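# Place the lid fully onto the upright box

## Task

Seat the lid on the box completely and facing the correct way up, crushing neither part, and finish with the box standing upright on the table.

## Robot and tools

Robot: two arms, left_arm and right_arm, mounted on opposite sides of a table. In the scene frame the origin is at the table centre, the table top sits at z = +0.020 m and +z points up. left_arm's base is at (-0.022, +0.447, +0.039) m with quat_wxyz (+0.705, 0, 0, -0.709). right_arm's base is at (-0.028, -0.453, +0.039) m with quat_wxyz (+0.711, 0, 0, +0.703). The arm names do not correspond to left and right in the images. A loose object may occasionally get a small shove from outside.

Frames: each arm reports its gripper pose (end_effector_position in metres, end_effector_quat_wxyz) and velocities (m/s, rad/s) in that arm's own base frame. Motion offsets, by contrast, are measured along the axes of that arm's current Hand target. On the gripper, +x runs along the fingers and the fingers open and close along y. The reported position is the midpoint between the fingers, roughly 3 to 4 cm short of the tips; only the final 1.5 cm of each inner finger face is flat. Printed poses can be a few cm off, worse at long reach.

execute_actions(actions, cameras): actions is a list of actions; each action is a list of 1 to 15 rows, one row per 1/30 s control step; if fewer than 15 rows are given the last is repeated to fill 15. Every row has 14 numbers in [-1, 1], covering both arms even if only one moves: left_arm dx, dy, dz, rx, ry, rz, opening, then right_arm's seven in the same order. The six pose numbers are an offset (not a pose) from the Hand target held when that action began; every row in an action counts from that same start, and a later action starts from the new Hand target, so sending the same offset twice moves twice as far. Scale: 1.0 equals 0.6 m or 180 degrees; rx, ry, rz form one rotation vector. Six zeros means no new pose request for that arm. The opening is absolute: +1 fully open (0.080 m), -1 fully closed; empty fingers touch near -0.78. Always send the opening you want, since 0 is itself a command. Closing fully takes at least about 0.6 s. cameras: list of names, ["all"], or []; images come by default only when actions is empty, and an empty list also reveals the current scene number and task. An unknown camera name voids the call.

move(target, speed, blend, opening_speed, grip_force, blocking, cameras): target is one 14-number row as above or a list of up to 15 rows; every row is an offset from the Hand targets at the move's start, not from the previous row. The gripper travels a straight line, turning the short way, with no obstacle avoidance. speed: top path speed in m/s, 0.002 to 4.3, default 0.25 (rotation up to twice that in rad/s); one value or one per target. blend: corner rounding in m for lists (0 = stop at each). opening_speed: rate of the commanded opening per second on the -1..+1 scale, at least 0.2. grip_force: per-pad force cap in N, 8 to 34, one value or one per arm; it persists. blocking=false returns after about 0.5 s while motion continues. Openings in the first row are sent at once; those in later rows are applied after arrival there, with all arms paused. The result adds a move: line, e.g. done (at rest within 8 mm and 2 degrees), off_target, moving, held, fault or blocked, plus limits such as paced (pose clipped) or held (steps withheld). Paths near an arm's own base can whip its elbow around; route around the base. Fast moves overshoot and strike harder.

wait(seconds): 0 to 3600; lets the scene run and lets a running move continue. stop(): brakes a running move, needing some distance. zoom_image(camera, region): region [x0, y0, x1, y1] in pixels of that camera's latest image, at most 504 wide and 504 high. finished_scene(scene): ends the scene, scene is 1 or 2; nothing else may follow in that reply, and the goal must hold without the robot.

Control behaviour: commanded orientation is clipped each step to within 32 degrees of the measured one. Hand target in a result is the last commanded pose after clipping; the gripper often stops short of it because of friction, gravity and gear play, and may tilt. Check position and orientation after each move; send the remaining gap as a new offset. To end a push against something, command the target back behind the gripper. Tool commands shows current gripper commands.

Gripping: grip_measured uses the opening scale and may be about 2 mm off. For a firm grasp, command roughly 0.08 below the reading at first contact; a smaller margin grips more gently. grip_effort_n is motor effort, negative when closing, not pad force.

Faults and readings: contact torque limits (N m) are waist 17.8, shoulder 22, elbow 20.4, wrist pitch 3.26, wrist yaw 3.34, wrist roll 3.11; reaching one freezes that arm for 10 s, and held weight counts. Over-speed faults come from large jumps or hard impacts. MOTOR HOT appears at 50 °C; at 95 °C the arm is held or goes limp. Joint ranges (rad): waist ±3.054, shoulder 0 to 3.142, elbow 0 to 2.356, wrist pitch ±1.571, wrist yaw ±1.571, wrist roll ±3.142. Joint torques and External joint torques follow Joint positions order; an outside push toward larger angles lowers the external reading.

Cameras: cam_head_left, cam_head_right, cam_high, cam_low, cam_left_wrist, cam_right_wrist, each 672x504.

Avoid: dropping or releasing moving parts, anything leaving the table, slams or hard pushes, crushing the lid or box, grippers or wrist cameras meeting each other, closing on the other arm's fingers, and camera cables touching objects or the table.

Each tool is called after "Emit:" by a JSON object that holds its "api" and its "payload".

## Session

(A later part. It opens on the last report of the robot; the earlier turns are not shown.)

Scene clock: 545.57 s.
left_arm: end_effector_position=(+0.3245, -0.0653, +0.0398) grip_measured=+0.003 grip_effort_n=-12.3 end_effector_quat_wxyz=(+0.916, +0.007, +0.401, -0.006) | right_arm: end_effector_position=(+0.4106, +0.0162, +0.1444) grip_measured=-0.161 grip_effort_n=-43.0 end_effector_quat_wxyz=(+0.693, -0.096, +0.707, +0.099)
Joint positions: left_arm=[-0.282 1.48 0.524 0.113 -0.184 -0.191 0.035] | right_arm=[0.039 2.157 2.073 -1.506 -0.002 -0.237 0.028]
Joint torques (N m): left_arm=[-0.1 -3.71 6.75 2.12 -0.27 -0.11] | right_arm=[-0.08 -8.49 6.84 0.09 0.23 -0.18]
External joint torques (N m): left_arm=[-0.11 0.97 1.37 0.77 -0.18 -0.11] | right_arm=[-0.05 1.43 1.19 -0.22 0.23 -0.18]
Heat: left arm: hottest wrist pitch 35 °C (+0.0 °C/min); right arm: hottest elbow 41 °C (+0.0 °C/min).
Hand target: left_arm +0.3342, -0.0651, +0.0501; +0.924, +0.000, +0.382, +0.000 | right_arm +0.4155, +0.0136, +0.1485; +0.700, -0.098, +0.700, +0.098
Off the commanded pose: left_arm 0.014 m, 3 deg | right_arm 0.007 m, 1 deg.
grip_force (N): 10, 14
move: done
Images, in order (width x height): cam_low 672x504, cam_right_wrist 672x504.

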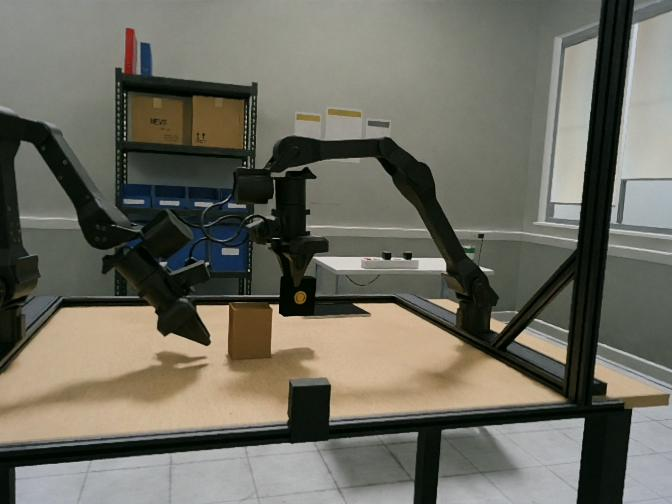

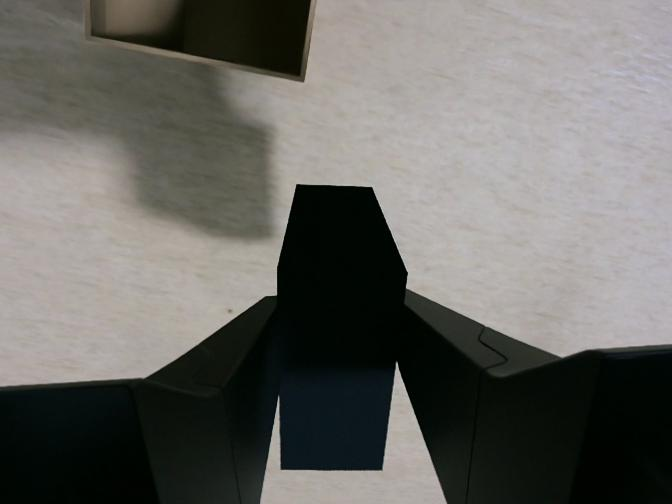

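Emit:
{"api": "move", "payload": {"target": [[-0.153,0,0.0353,0,0,0,0,-0.1025,0.0215,-0.0727,0,0,0,-0.55],[-0.153,0,0.0353,0,0,0,0,-0.1025,0.0757,-0.0745,0.4723,-0.396,0.3073,-0.55],[-0.153,0,0.0353,0,0,0,0,-0.0275,0.0997,-0.007,0.4723,-0.396,0.3073,-0.55]], "speed": [0.25,0.3,0.2], "blend": [0.04,0.02,0], "cameras": ["all"]}}

Scene clock: 591.90 s.
left_arm: end_effector_position=(+0.2788, -0.0662, +0.1161) grip_measured=+0.003 grip_effort_n=-12.8 end_effector_quat_wxyz=(+0.916, +0.009, +0.401, -0.006) | right_arm: end_effector_position=(+0.3932, +0.0724, +0.1599) grip_measured=-0.161 grip_effort_n=-43.0 end_effector_quat_wxyz=(+0.705, +0.702, +0.084, -0.054)
Joint positions: left_arm=[-0.356 1.095 0.613 -0.373 -0.235 -0.245 0.035] | right_arm=[0.263 1.481 0.534 0.745 0.216 1.615 0.028]
Joint torques (N m): left_arm=[-0.21 -3.72 8.16 1.07 -0.31 -0.11] | right_arm=[-0.15 -4.4 4.93 2.93 0.39 0.03]
External joint torques (N m): left_arm=[-0.24 -0.68 1.66 -0.26 -0.19 -0.11] | right_arm=[-0.15 0.77 -0.92 1.23 0.34 0.08]
Heat: left arm: hottest elbow 34 °C (+1.0 °C/min); right arm: hottest elbow 39 °C (-2.0 °C/min).
Hand target: left_arm +0.2842, -0.0652, +0.1300; +0.924, +0.000, +0.382, +0.000 | right_arm +0.3950, +0.0700, +0.1650; +0.705, +0.704, +0.071, -0.052
Off the commanded pose: left_arm 0.015 m, 3 deg | right_arm 0.006 m, 2 deg.
grip_force (N): 10, 14
move: off_target (left_arm)

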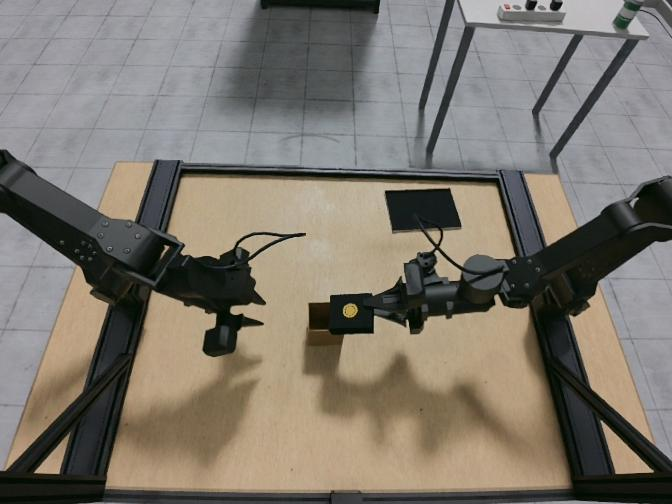

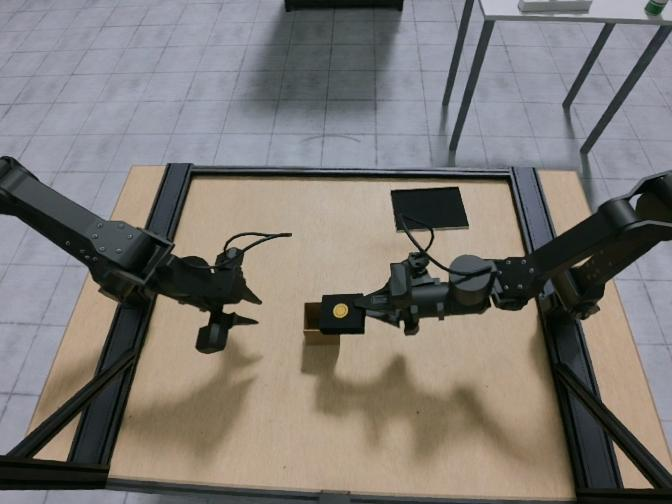

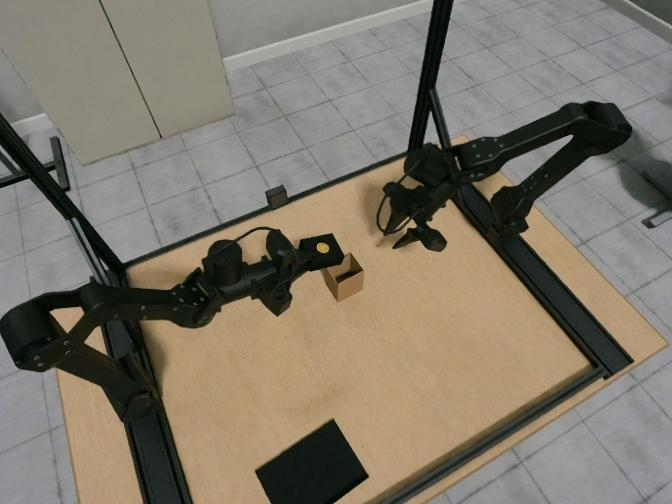

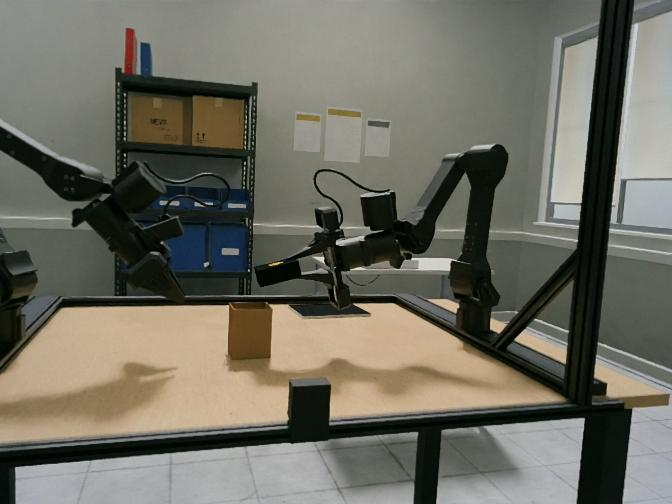

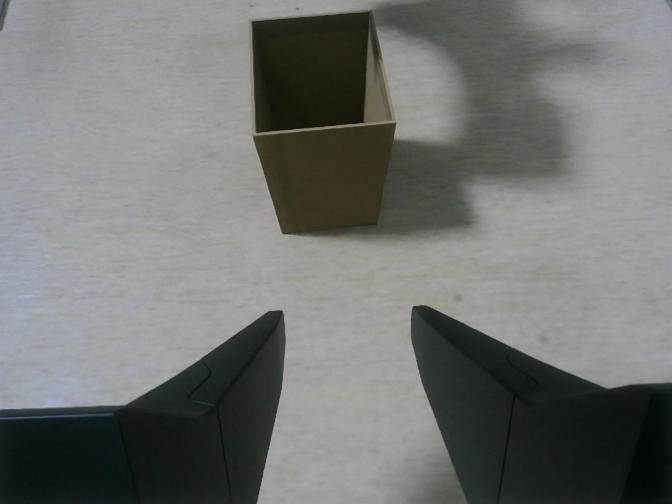

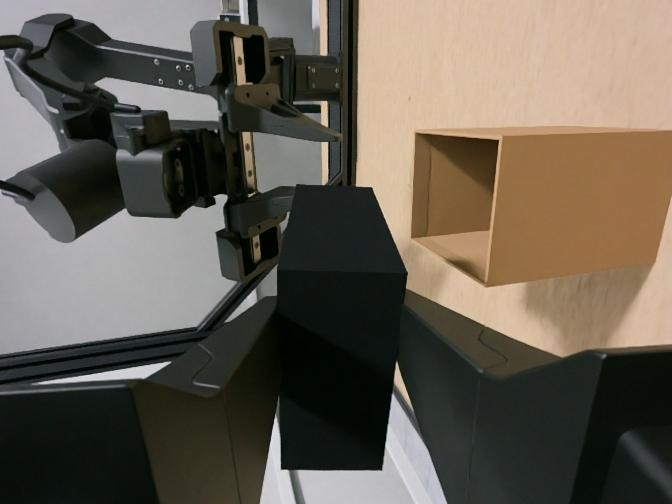

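Emit:
{"api": "move", "payload": {"target": [0,0,0,0,0,0,0,0.1115,0.0163,0.0253,0,0,-0.0778,-0.55], "speed": 0.12, "cameras": ["cam_right_wrist","cam_left_wrist","cam_low","cam_head_left","cam_high"]}}

Emit:
{"api": "zoom_image", "payload": {"camera": "cam_low", "region": [200, 240, 360, 370]}}

Emit:
{"api": "zoom_image", "payload": {"camera": "cam_left_wrist", "region": [200, 0, 440, 180]}}

Emit:
{"api": "zoom_image", "payload": {"camera": "cam_high", "region": [290, 220, 410, 320]}}

Scene clock: 679.83 s.
left_arm: end_effector_position=(+0.2788, -0.0662, +0.1161) grip_measured=+0.003 grip_effort_n=-12.8 end_effector_quat_wxyz=(+0.916, +0.009, +0.401, -0.006) | right_arm: end_effector_position=(+0.4566, +0.0591, +0.1521) grip_measured=-0.161 grip_effort_n=-43.0 end_effector_quat_wxyz=(+0.693, +0.686, +0.167, -0.144)
Joint positions: left_arm=[-0.356 1.095 0.613 -0.373 -0.235 -0.245 0.035] | right_arm=[0.169 1.657 0.919 0.29 0.124 1.627 0.028]
Joint torques (N m): left_arm=[-0.2 -3.7 8.16 1.07 -0.31 -0.11] | right_arm=[-0.4 -5.99 7.78 1.46 -0.21 0.03]
External joint torques (N m): left_arm=[-0.21 -0.69 1.72 -0.24 -0.19 -0.11] | right_arm=[-0.38 1.15 1.32 -0.2 -0.28 0.07]
Heat: left arm: hottest elbow 38 °C (+2.0 °C/min); right arm: hottest elbow 39 °C (+1.0 °C/min).
Hand target: left_arm +0.2842, -0.0652, +0.1300; +0.924, +0.000, +0.382, +0.000 | right_arm +0.4630, +0.0567, +0.1630; +0.693, +0.690, +0.157, -0.138
Off the commanded pose: left_arm 0.015 m, 3 deg | right_arm 0.013 m, 1 deg.
grip_force (N): 10, 14
move: off_target (right_arm)
Images, in order (width x height): cam_head_left 672x504, cam_high 672x504, cam_low 672x504, cam_left_wrist 672x504, cam_right_wrist 672x504.

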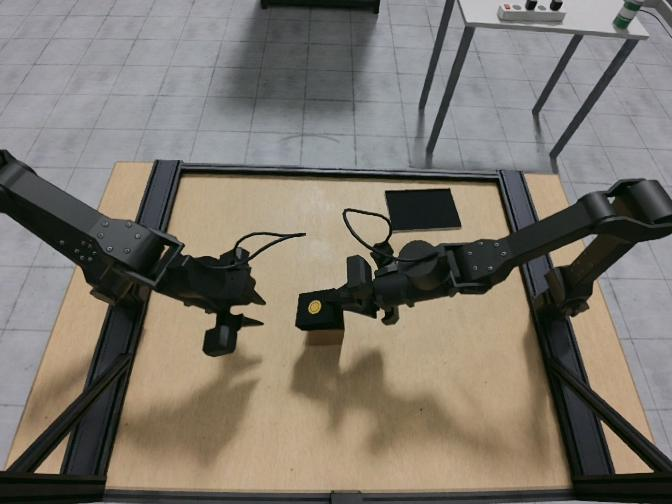

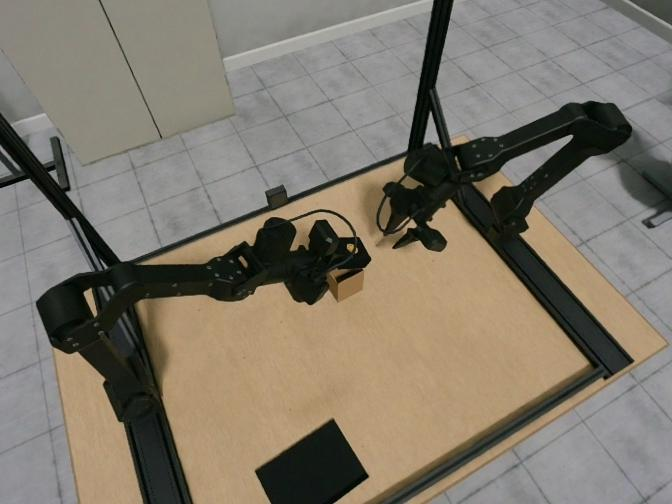

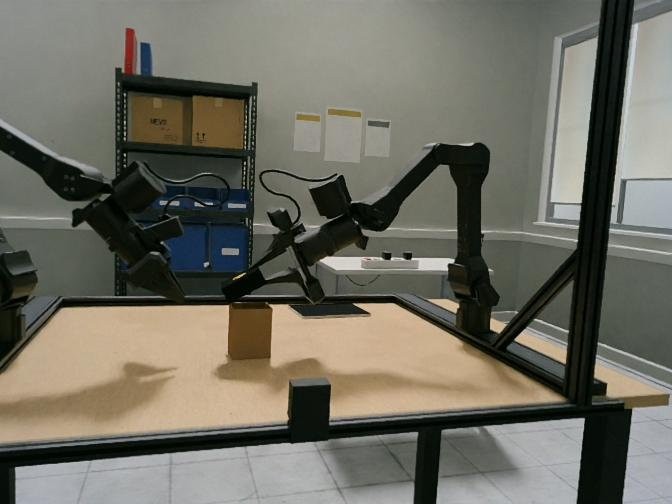

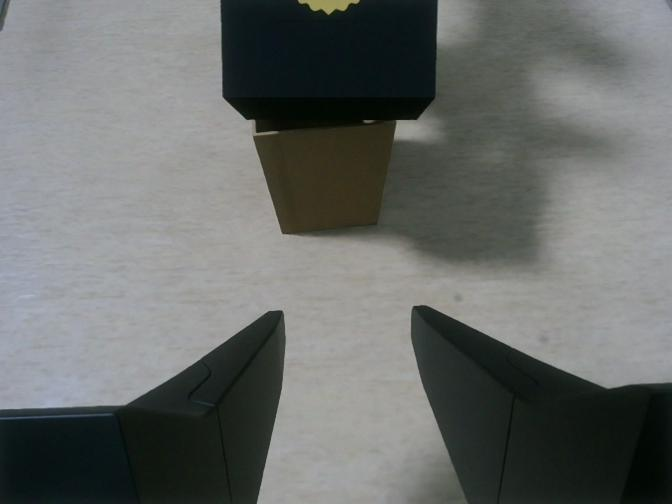

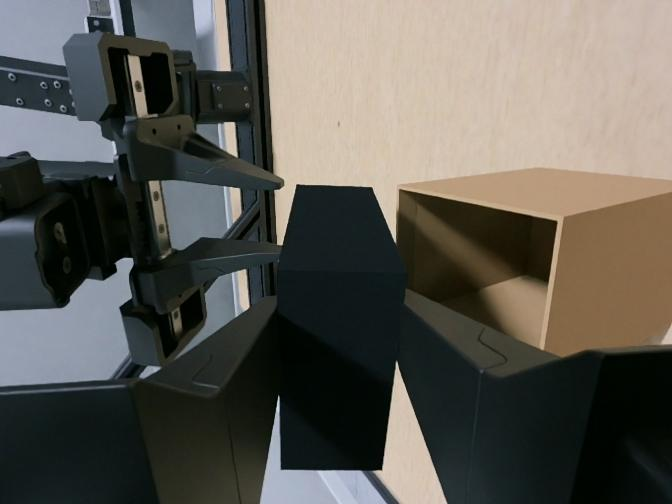

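Scaled by 3.150 from the camera's image (finer frame: 960x720).

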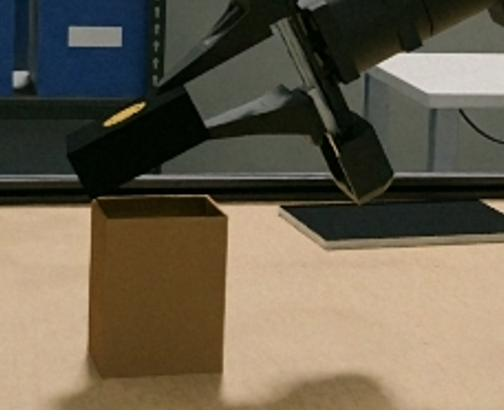

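Scaled by 2.100 from the camera's image (finer frame: 960x720).

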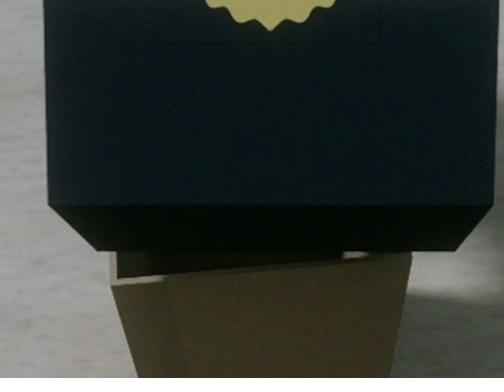

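Scaled by 4.200 from the camera's image (finer frame: 960x720).

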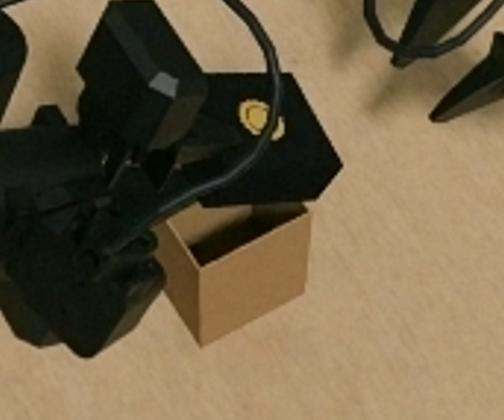

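Emit:
{"api": "move", "payload": {"target": [0,0,0,0,0,0,0,0.001,0.0005,0.0165,-0.0113,0.0254,0,-0.55], "speed": 0.08, "cameras": ["cam_left_wrist","cam_low"]}}

Emit:
{"api": "zoom_image", "payload": {"camera": "cam_low", "region": [200, 240, 360, 370]}}

Emit:
{"api": "zoom_image", "payload": {"camera": "cam_left_wrist", "region": [200, 0, 440, 180]}}

Scene clock: 734.23 s.
left_arm: end_effector_position=(+0.2788, -0.0662, +0.1161) grip_measured=+0.003 grip_effort_n=-13.3 end_effector_quat_wxyz=(+0.916, +0.009, +0.401, -0.006) | right_arm: end_effector_position=(+0.4585, +0.0484, +0.1516) grip_measured=-0.161 grip_effort_n=-43.0 end_effector_quat_wxyz=(+0.695, +0.682, +0.197, -0.117)
Joint positions: left_arm=[-0.356 1.095 0.613 -0.373 -0.235 -0.245 0.035] | right_arm=[0.1 1.657 0.919 0.29 -0.016 1.572 0.028]
Joint torques (N m): left_arm=[-0.19 -3.7 8.17 1.07 -0.31 -0.11] | right_arm=[-0.22 -6.44 7.26 1.81 -0.26 -0.2]
External joint torques (N m): left_arm=[-0.19 -0.66 1.67 -0.27 -0.19 -0.11] | right_arm=[-0.21 0.61 0.89 0.17 -0.29 -0.15]
Heat: left arm: hottest elbow 38 °C (+0.0 °C/min); right arm: hottest elbow 48 °C (+11.1 °C/min).
Hand target: left_arm +0.2842, -0.0652, +0.1300; +0.924, +0.000, +0.382, +0.000 | right_arm +0.4639, +0.0468, +0.1630; +0.698, +0.683, +0.187, -0.107
Off the commanded pose: left_arm 0.015 m, 3 deg | right_arm 0.013 m, 2 deg.
grip_force (N): 10, 14
move: off_target (right_arm)
Images, in order (width x height): cam_low 672x504, cam_left_wrist 672x504.

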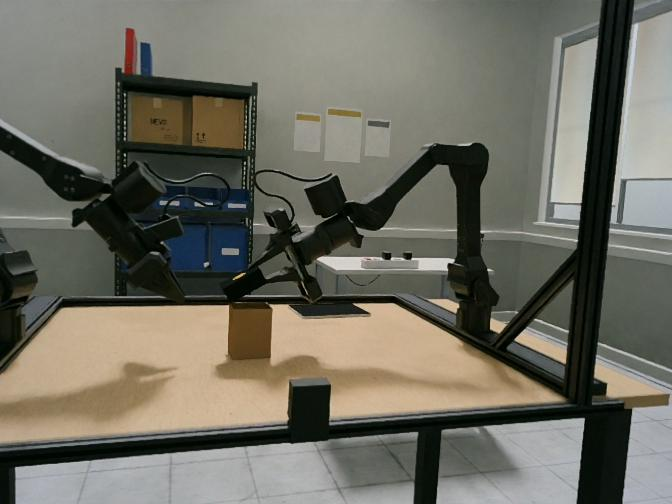

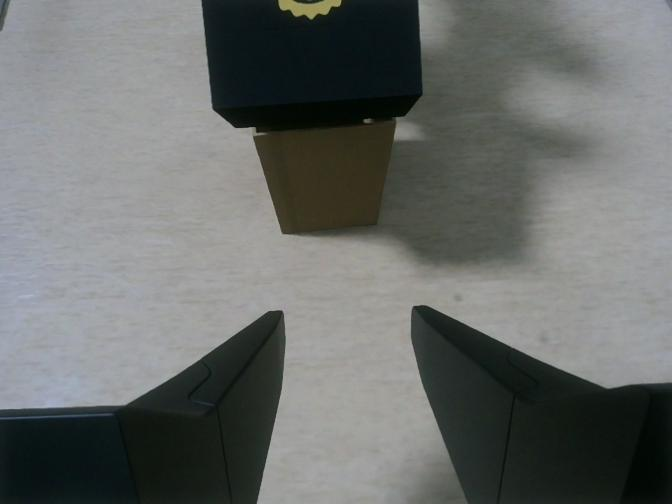

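Scaled by 3.150 from the camera's image (finer frame: 960x720).

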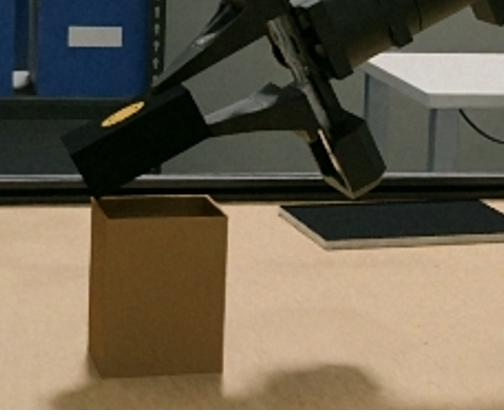

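Scaled by 2.100 from the camera's image (finer frame: 960x720).

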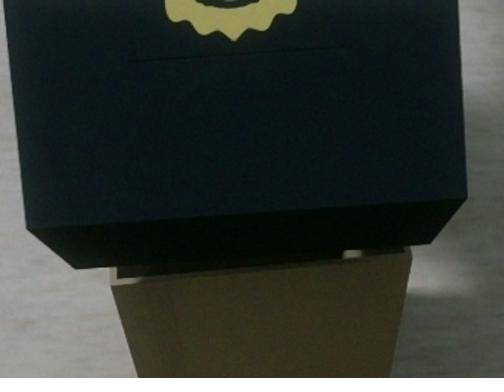

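Emit:
{"api": "move", "payload": {"target": [0,0,0,0,0,0,0,0.0136,-0.0304,0.002,-0.0029,0.0066,0,-0.55], "speed": 0.05, "cameras": ["cam_left_wrist","cam_low"]}}

Emit:
{"api": "zoom_image", "payload": {"camera": "cam_low", "region": [200, 240, 360, 370]}}

Emit:
{"api": "zoom_image", "payload": {"camera": "cam_left_wrist", "region": [200, 0, 440, 180]}}

Scene clock: 755.53 s.
left_arm: end_effector_position=(+0.2788, -0.0662, +0.1161) grip_measured=+0.003 grip_effort_n=-12.8 end_effector_quat_wxyz=(+0.916, +0.009, +0.401, -0.006) | right_arm: end_effector_position=(+0.4642, +0.0495, +0.1442) grip_measured=-0.161 grip_effort_n=-43.0 end_effector_quat_wxyz=(+0.697, +0.682, +0.198, -0.100)
Joint positions: left_arm=[-0.356 1.095 0.613 -0.373 -0.235 -0.245 0.035] | right_arm=[0.091 1.695 0.909 0.36 -0.048 1.558 0.028]
Joint torques (N m): left_arm=[-0.21 -3.69 8.14 1.07 -0.31 -0.11] | right_arm=[-0.42 -6.3 3.95 2.88 -0.28 -0.19]
External joint torques (N m): left_arm=[-0.2 -0.72 1.71 -0.25 -0.19 -0.11] | right_arm=[-0.37 0.97 -2.34 1.22 -0.3 -0.14]
Heat: left arm: hottest elbow 38 °C (+0.0 °C/min); right arm: hottest elbow 47 °C (+3.0 °C/min).
Hand target: left_arm +0.2842, -0.0652, +0.1300; +0.924, +0.000, +0.382, +0.000 | right_arm +0.4641, +0.0456, +0.1430; +0.700, +0.680, +0.194, -0.099
Off the commanded pose: left_arm 0.015 m, 3 deg | right_arm 0.004 m, 1 deg.
grip_force (N): 10, 14
move: done
Images, in order (width x height): cam_low 672x504, cam_left_wrist 672x504.

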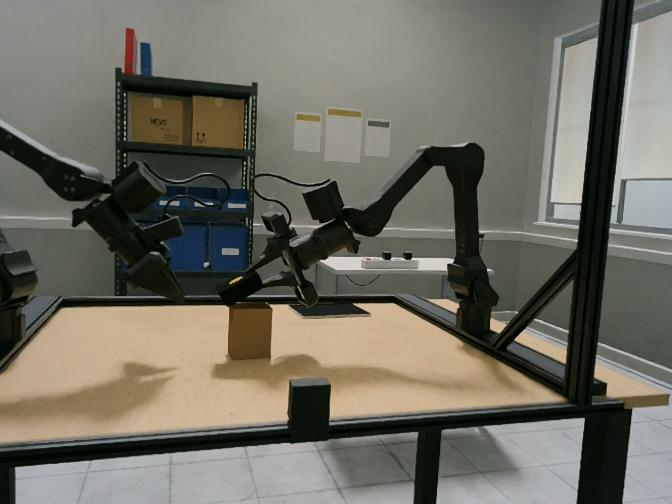

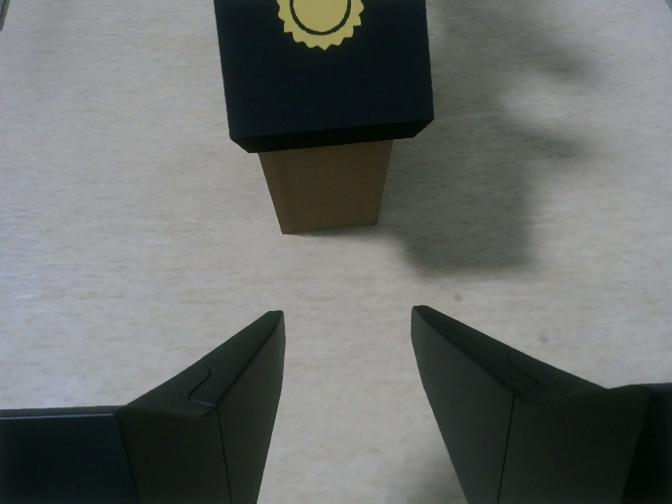

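Scaled by 3.150 from the camera's image (finer frame: 960x720).

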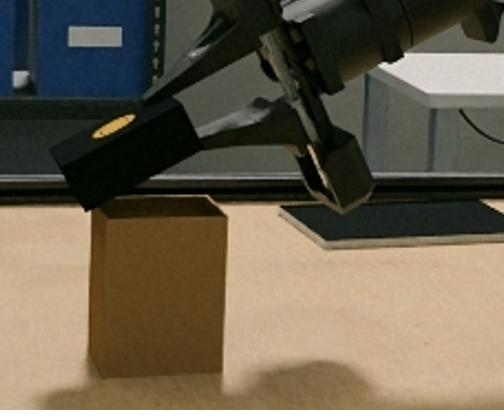

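Scaled by 2.100 from the camera's image (finer frame: 960x720).

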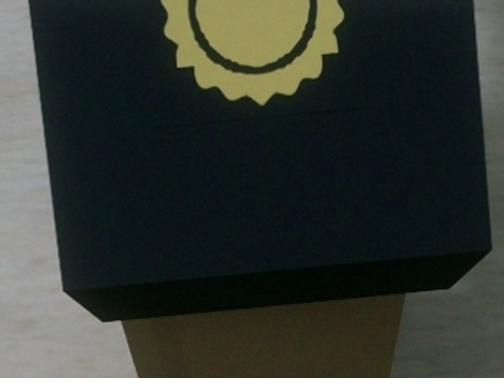

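Emit:
{"api": "move", "payload": {"target": [0,0,0,0,0,0,0,-0.0087,-0.0038,0.0045,0,0,0,-0.55], "speed": 0.05, "cameras": ["cam_left_wrist","cam_low"]}}

Emit:
{"api": "zoom_image", "payload": {"camera": "cam_low", "region": [200, 260, 300, 340]}}

Emit:
{"api": "zoom_image", "payload": {"camera": "cam_left_wrist", "region": [200, 0, 440, 180]}}

Scene clock: 776.37 s.
left_arm: end_effector_position=(+0.2788, -0.0662, +0.1161) grip_measured=+0.003 grip_effort_n=-12.8 end_effector_quat_wxyz=(+0.916, +0.009, +0.401, -0.006) | right_arm: end_effector_position=(+0.4603, +0.0427, +0.1360) grip_measured=-0.161 grip_effort_n=-43.0 end_effector_quat_wxyz=(+0.696, +0.681, +0.202, -0.109)
Joint positions: left_arm=[-0.356 1.095 0.613 -0.373 -0.235 -0.245 0.035] | right_arm=[0.074 1.695 0.887 0.363 -0.057 1.553 0.028]
Joint torques (N m): left_arm=[-0.22 -3.7 8.16 1.07 -0.31 -0.11] | right_arm=[-0.32 -8.53 3.91 2.86 -0.28 -0.2]
External joint torques (N m): left_arm=[-0.25 -0.71 1.71 -0.25 -0.19 -0.11] | right_arm=[-0.3 -1.35 -2.32 1.2 -0.3 -0.15]
Heat: left arm: hottest elbow 39 °C (+1.0 °C/min); right arm: hottest elbow 41 °C (-6.1 °C/min).
Hand target: left_arm +0.2842, -0.0652, +0.1300; +0.924, +0.000, +0.382, +0.000 | right_arm +0.4588, +0.0422, +0.1431; +0.700, +0.680, +0.194, -0.099
Off the commanded pose: left_arm 0.015 m, 3 deg | right_arm 0.007 m, 1 deg.
grip_force (N): 10, 14
move: done
Images, in order (width x height): cam_low 672x504, cam_left_wrist 672x504.

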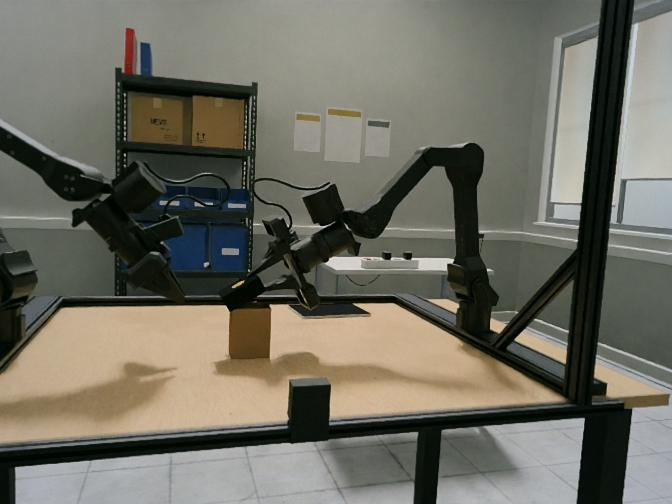

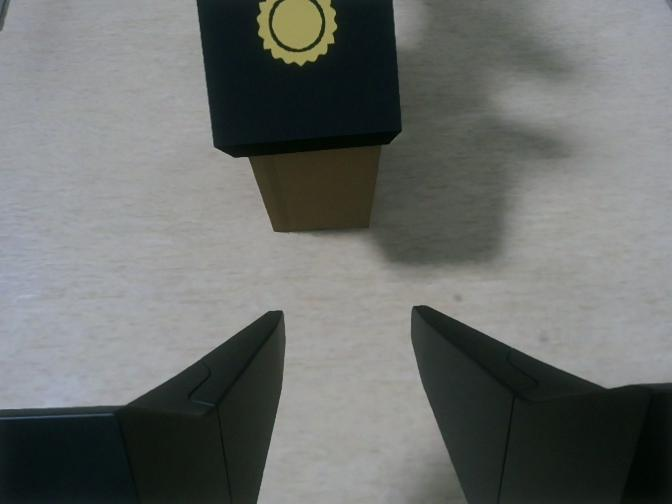

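Scaled by 5.040 from the camera's image (finer frame: 960x720).

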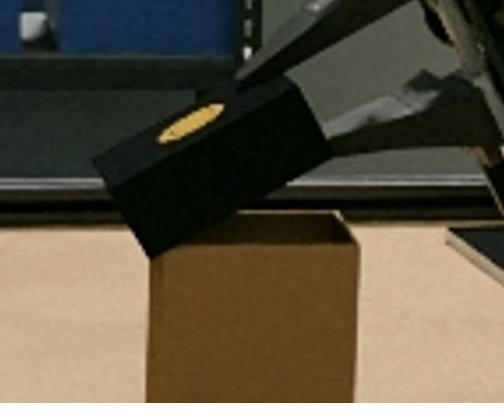

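Scaled by 2.100 from the camera's image (finer frame: 960x720).

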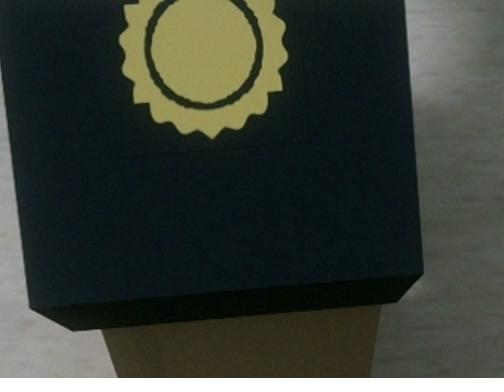

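Emit:
{"api": "move", "payload": {"target": [0,0,0,0,0,0,0,-0.0023,-0.0285,0,0,0,0.0467,-0.55], "speed": 0.05, "cameras": ["cam_left_wrist","cam_low","cam_right_wrist"]}}

Emit:
{"api": "zoom_image", "payload": {"camera": "cam_low", "region": [200, 260, 300, 340]}}

Emit:
{"api": "zoom_image", "payload": {"camera": "cam_left_wrist", "region": [200, 0, 440, 180]}}

Scene clock: 807.37 s.
left_arm: end_effector_position=(+0.2788, -0.0662, +0.1161) grip_measured=+0.003 grip_effort_n=-12.8 end_effector_quat_wxyz=(+0.916, +0.009, +0.401, -0.006) | right_arm: end_effector_position=(+0.4512, +0.0449, +0.1286) grip_measured=-0.161 grip_effort_n=-43.0 end_effector_quat_wxyz=(+0.705, +0.692, +0.148, -0.049)
Joint positions: left_arm=[-0.356 1.095 0.613 -0.373 -0.235 -0.245 0.035] | right_arm=[0.079 1.732 0.725 0.727 -0.062 1.555 0.028]
Joint torques (N m): left_arm=[-0.21 -3.71 8.16 1.07 -0.31 -0.12] | right_arm=[-0.47 -5.95 3.4 2.97 -0.3 0.03]
External joint torques (N m): left_arm=[-0.21 -0.69 1.72 -0.24 -0.19 -0.12] | right_arm=[-0.45 0.82 -2.14 1.29 -0.31 0.08]
Heat: left arm: hottest elbow 39 °C (+1.0 °C/min); right arm: hottest wrist pitch 42 °C (+7.1 °C/min).
Hand target: left_arm +0.2842, -0.0652, +0.1300; +0.924, +0.000, +0.382, +0.000 | right_arm +0.4506, +0.0411, +0.1280; +0.705, +0.693, +0.144, -0.048
Off the commanded pose: left_arm 0.015 m, 3 deg | right_arm 0.004 m, 1 deg.
grip_force (N): 10, 14
move: done
Images, in order (width x height): cam_low 672x504, cam_left_wrist 672x504, cam_right_wrist 672x504.

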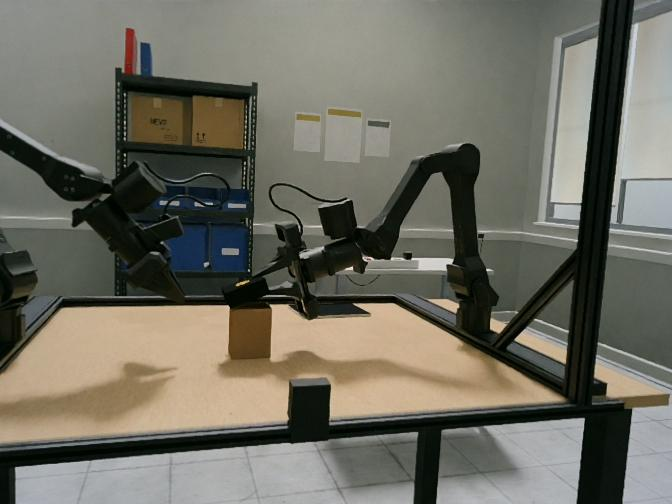

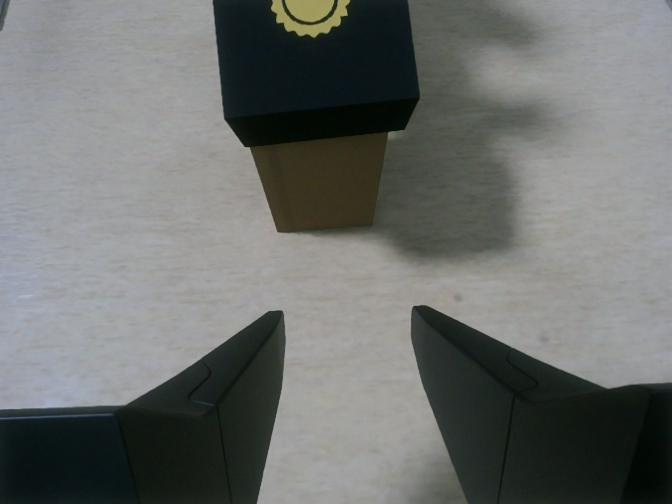

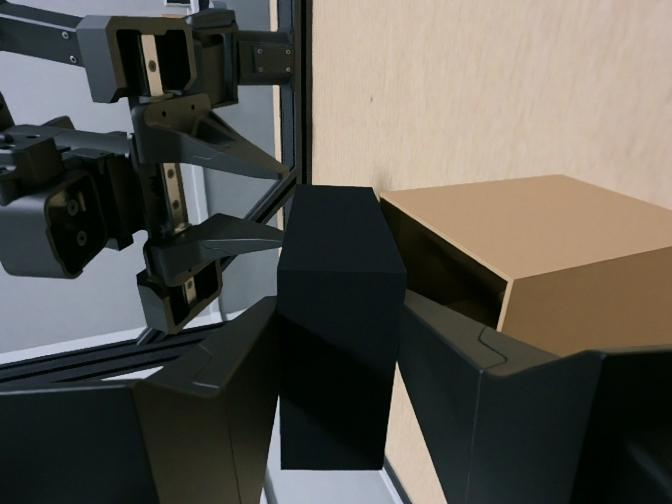

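Scaled by 5.040 from the camera's image (finer frame: 960x720).

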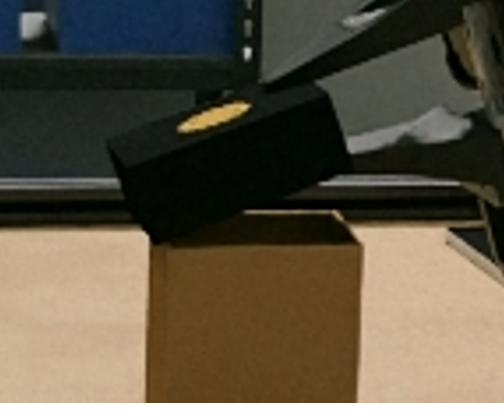

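Scaled by 2.100 from the camera's image (finer frame: 960x720).

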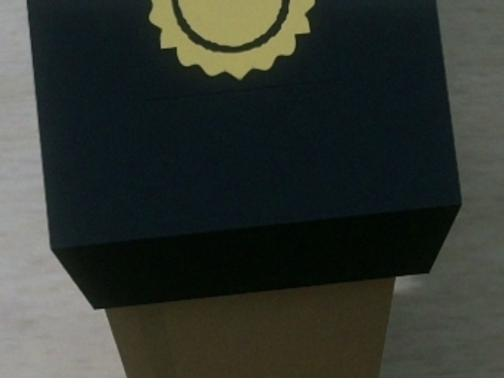

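Emit:
{"api": "move", "payload": {"target": [0,0,0,0,0,0,0,0.003,0.0285,0.0012,0.003,-0.0107,0,-0.55], "speed": 0.06, "cameras": ["cam_left_wrist","cam_low"]}}

Emit:
{"api": "zoom_image", "payload": {"camera": "cam_low", "region": [200, 260, 300, 340]}}

Emit:
{"api": "zoom_image", "payload": {"camera": "cam_left_wrist", "region": [200, 0, 440, 180]}}

Scene clock: 827.43 s.
left_arm: end_effector_position=(+0.2788, -0.0662, +0.1161) grip_measured=+0.003 grip_effort_n=-12.8 end_effector_quat_wxyz=(+0.916, +0.009, +0.401, -0.006) | right_arm: end_effector_position=(+0.4515, +0.0440, +0.1263) grip_measured=-0.161 grip_effort_n=-43.0 end_effector_quat_wxyz=(+0.701, +0.693, +0.152, -0.069)
Joint positions: left_arm=[-0.356 1.095 0.613 -0.373 -0.235 -0.245 0.035] | right_arm=[0.086 1.725 0.741 0.669 -0.033 1.569 0.028]
Joint torques (N m): left_arm=[-0.19 -3.69 8.16 1.08 -0.31 -0.11] | right_arm=[0.37 -8.35 6.79 1.54 0.36 0.02]
External joint torques (N m): left_arm=[-0.17 -0.64 1.68 -0.25 -0.19 -0.11] | right_arm=[0.36 -1.49 1.11 -0.15 0.35 0.07]
Heat: left arm: hottest elbow 39 °C (+0.0 °C/min); right arm: hottest wrist pitch 40 °C (+1.0 °C/min).
Hand target: left_arm +0.2842, -0.0652, +0.1300; +0.924, +0.000, +0.382, +0.000 | right_arm +0.4570, +0.0412, +0.1440; +0.704, +0.695, +0.132, -0.060
Off the commanded pose: left_arm 0.015 m, 3 deg | right_arm 0.019 m, 3 deg.
grip_force (N): 10, 14
move: off_target (right_arm)
Images, in order (width x height): cam_low 672x504, cam_left_wrist 672x504.

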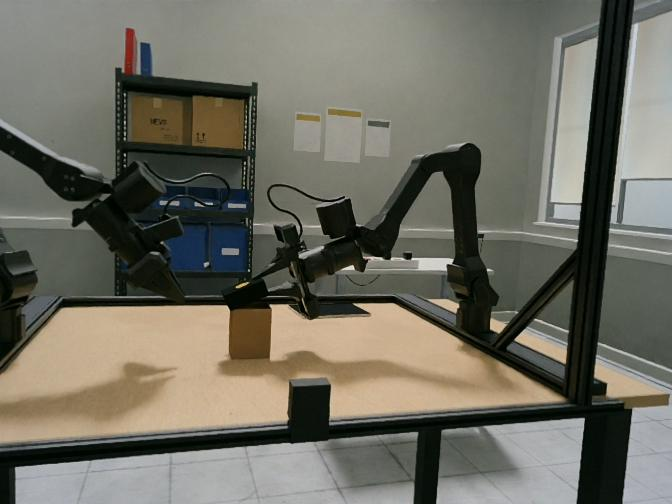

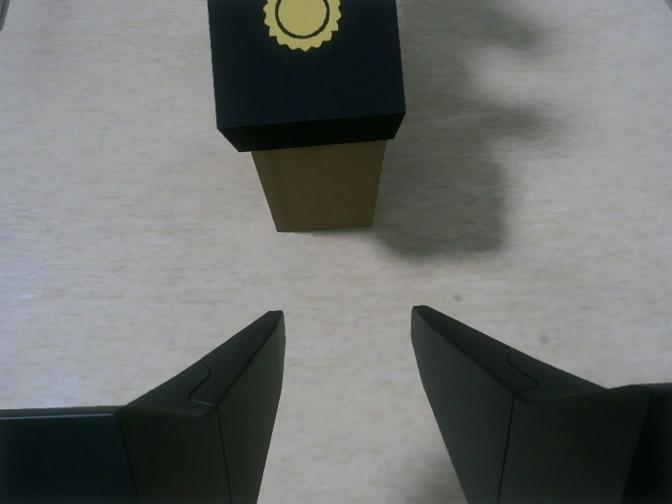

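Scaled by 5.040 from the camera's image (finer frame: 960x720).

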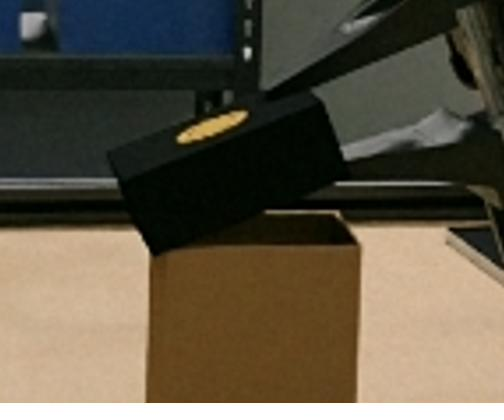

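Scaled by 2.100 from the camera's image (finer frame: 960x720).

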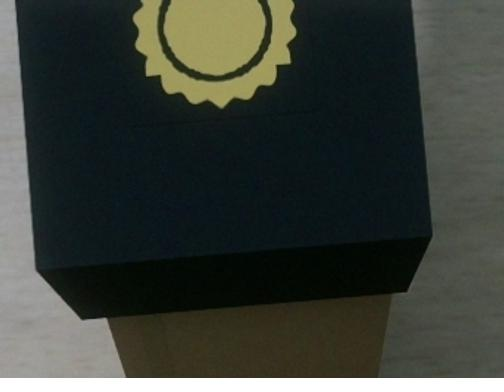

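Emit:
{"api": "move", "payload": {"target": [0,0,0,0,0,0,0,-0.0055,-0.0642,0,0,0,0.0422,-0.55], "speed": 0.06, "cameras": ["cam_left_wrist","cam_low","cam_right_wrist"]}}

Emit:
{"api": "zoom_image", "payload": {"camera": "cam_low", "region": [200, 260, 300, 340]}}

Emit:
{"api": "zoom_image", "payload": {"camera": "cam_left_wrist", "region": [200, 0, 440, 180]}}

Scene clock: 869.50 s.
left_arm: end_effector_position=(+0.2788, -0.0662, +0.1161) grip_measured=+0.003 grip_effort_n=-12.8 end_effector_quat_wxyz=(+0.916, +0.009, +0.401, -0.006) | right_arm: end_effector_position=(+0.4443, +0.0434, +0.1078) grip_measured=-0.160 grip_effort_n=-43.0 end_effector_quat_wxyz=(+0.706, +0.702, +0.094, -0.010)
Joint positions: left_arm=[-0.356 1.095 0.613 -0.373 -0.235 -0.245 0.035] | right_arm=[0.086 1.876 0.613 1.117 -0.033 1.57 0.028]
Joint torques (N m): left_arm=[-0.2 -3.7 8.15 1.07 -0.31 -0.12] | right_arm=[0.24 -5.87 2.53 2.93 0.34 0.02]
External joint torques (N m): left_arm=[-0.19 -0.68 1.7 -0.25 -0.19 -0.12] | right_arm=[0.25 1.06 -2.1 1.2 0.33 0.07]
Heat: left arm: hottest elbow 39 °C (+0.0 °C/min); right arm: hottest elbow 41 °C (+4.0 °C/min).
Hand target: left_arm +0.2842, -0.0652, +0.1300; +0.924, +0.000, +0.382, +0.000 | right_arm +0.4435, +0.0399, +0.1078; +0.706, +0.702, +0.085, -0.013
Off the commanded pose: left_arm 0.015 m, 3 deg | right_arm 0.004 m, 1 deg.
grip_force (N): 10, 14
move: done
Images, in order (width x height): cam_low 672x504, cam_left_wrist 672x504, cam_right_wrist 672x504.

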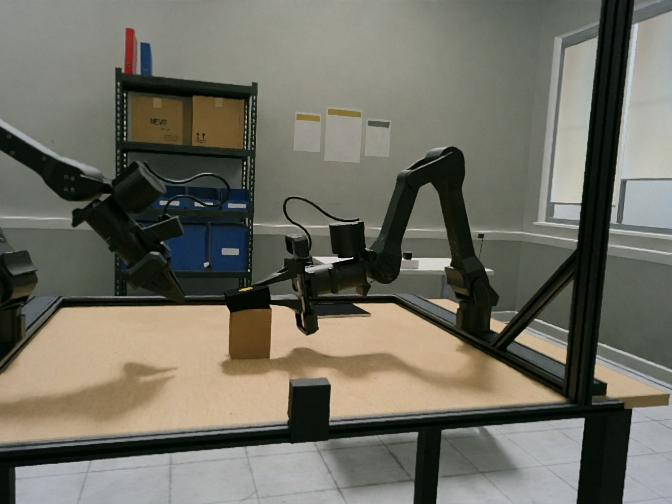

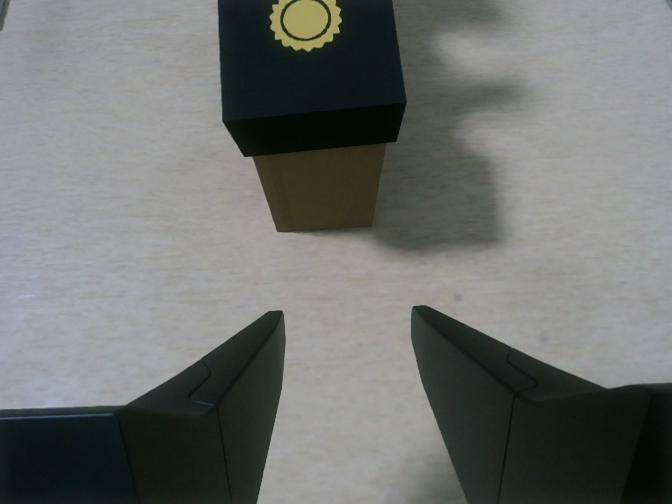

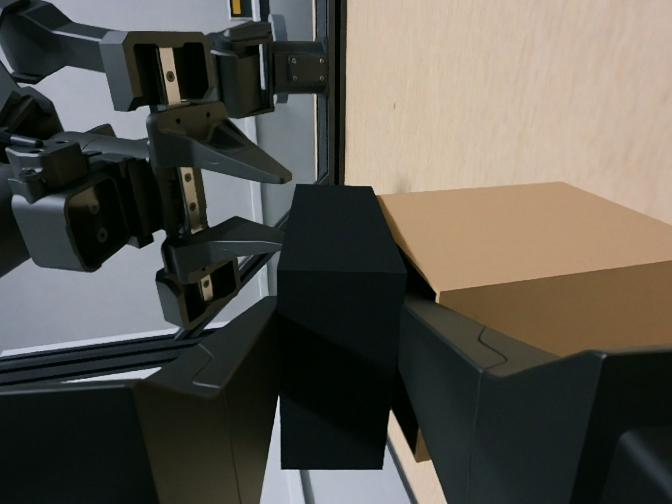

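Scaled by 5.040 from the camera's image (finer frame: 960x720).

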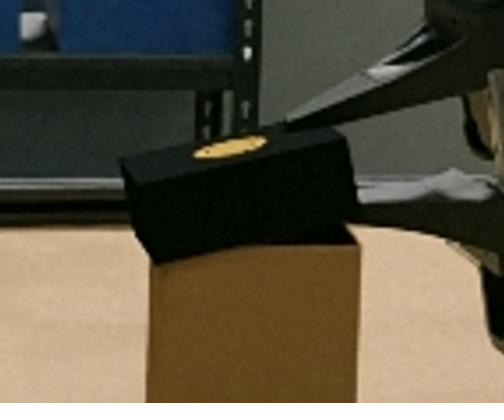

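Scaled by 2.100 from the camera's image (finer frame: 960x720).

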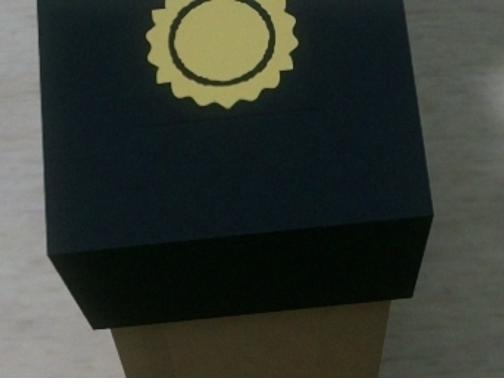

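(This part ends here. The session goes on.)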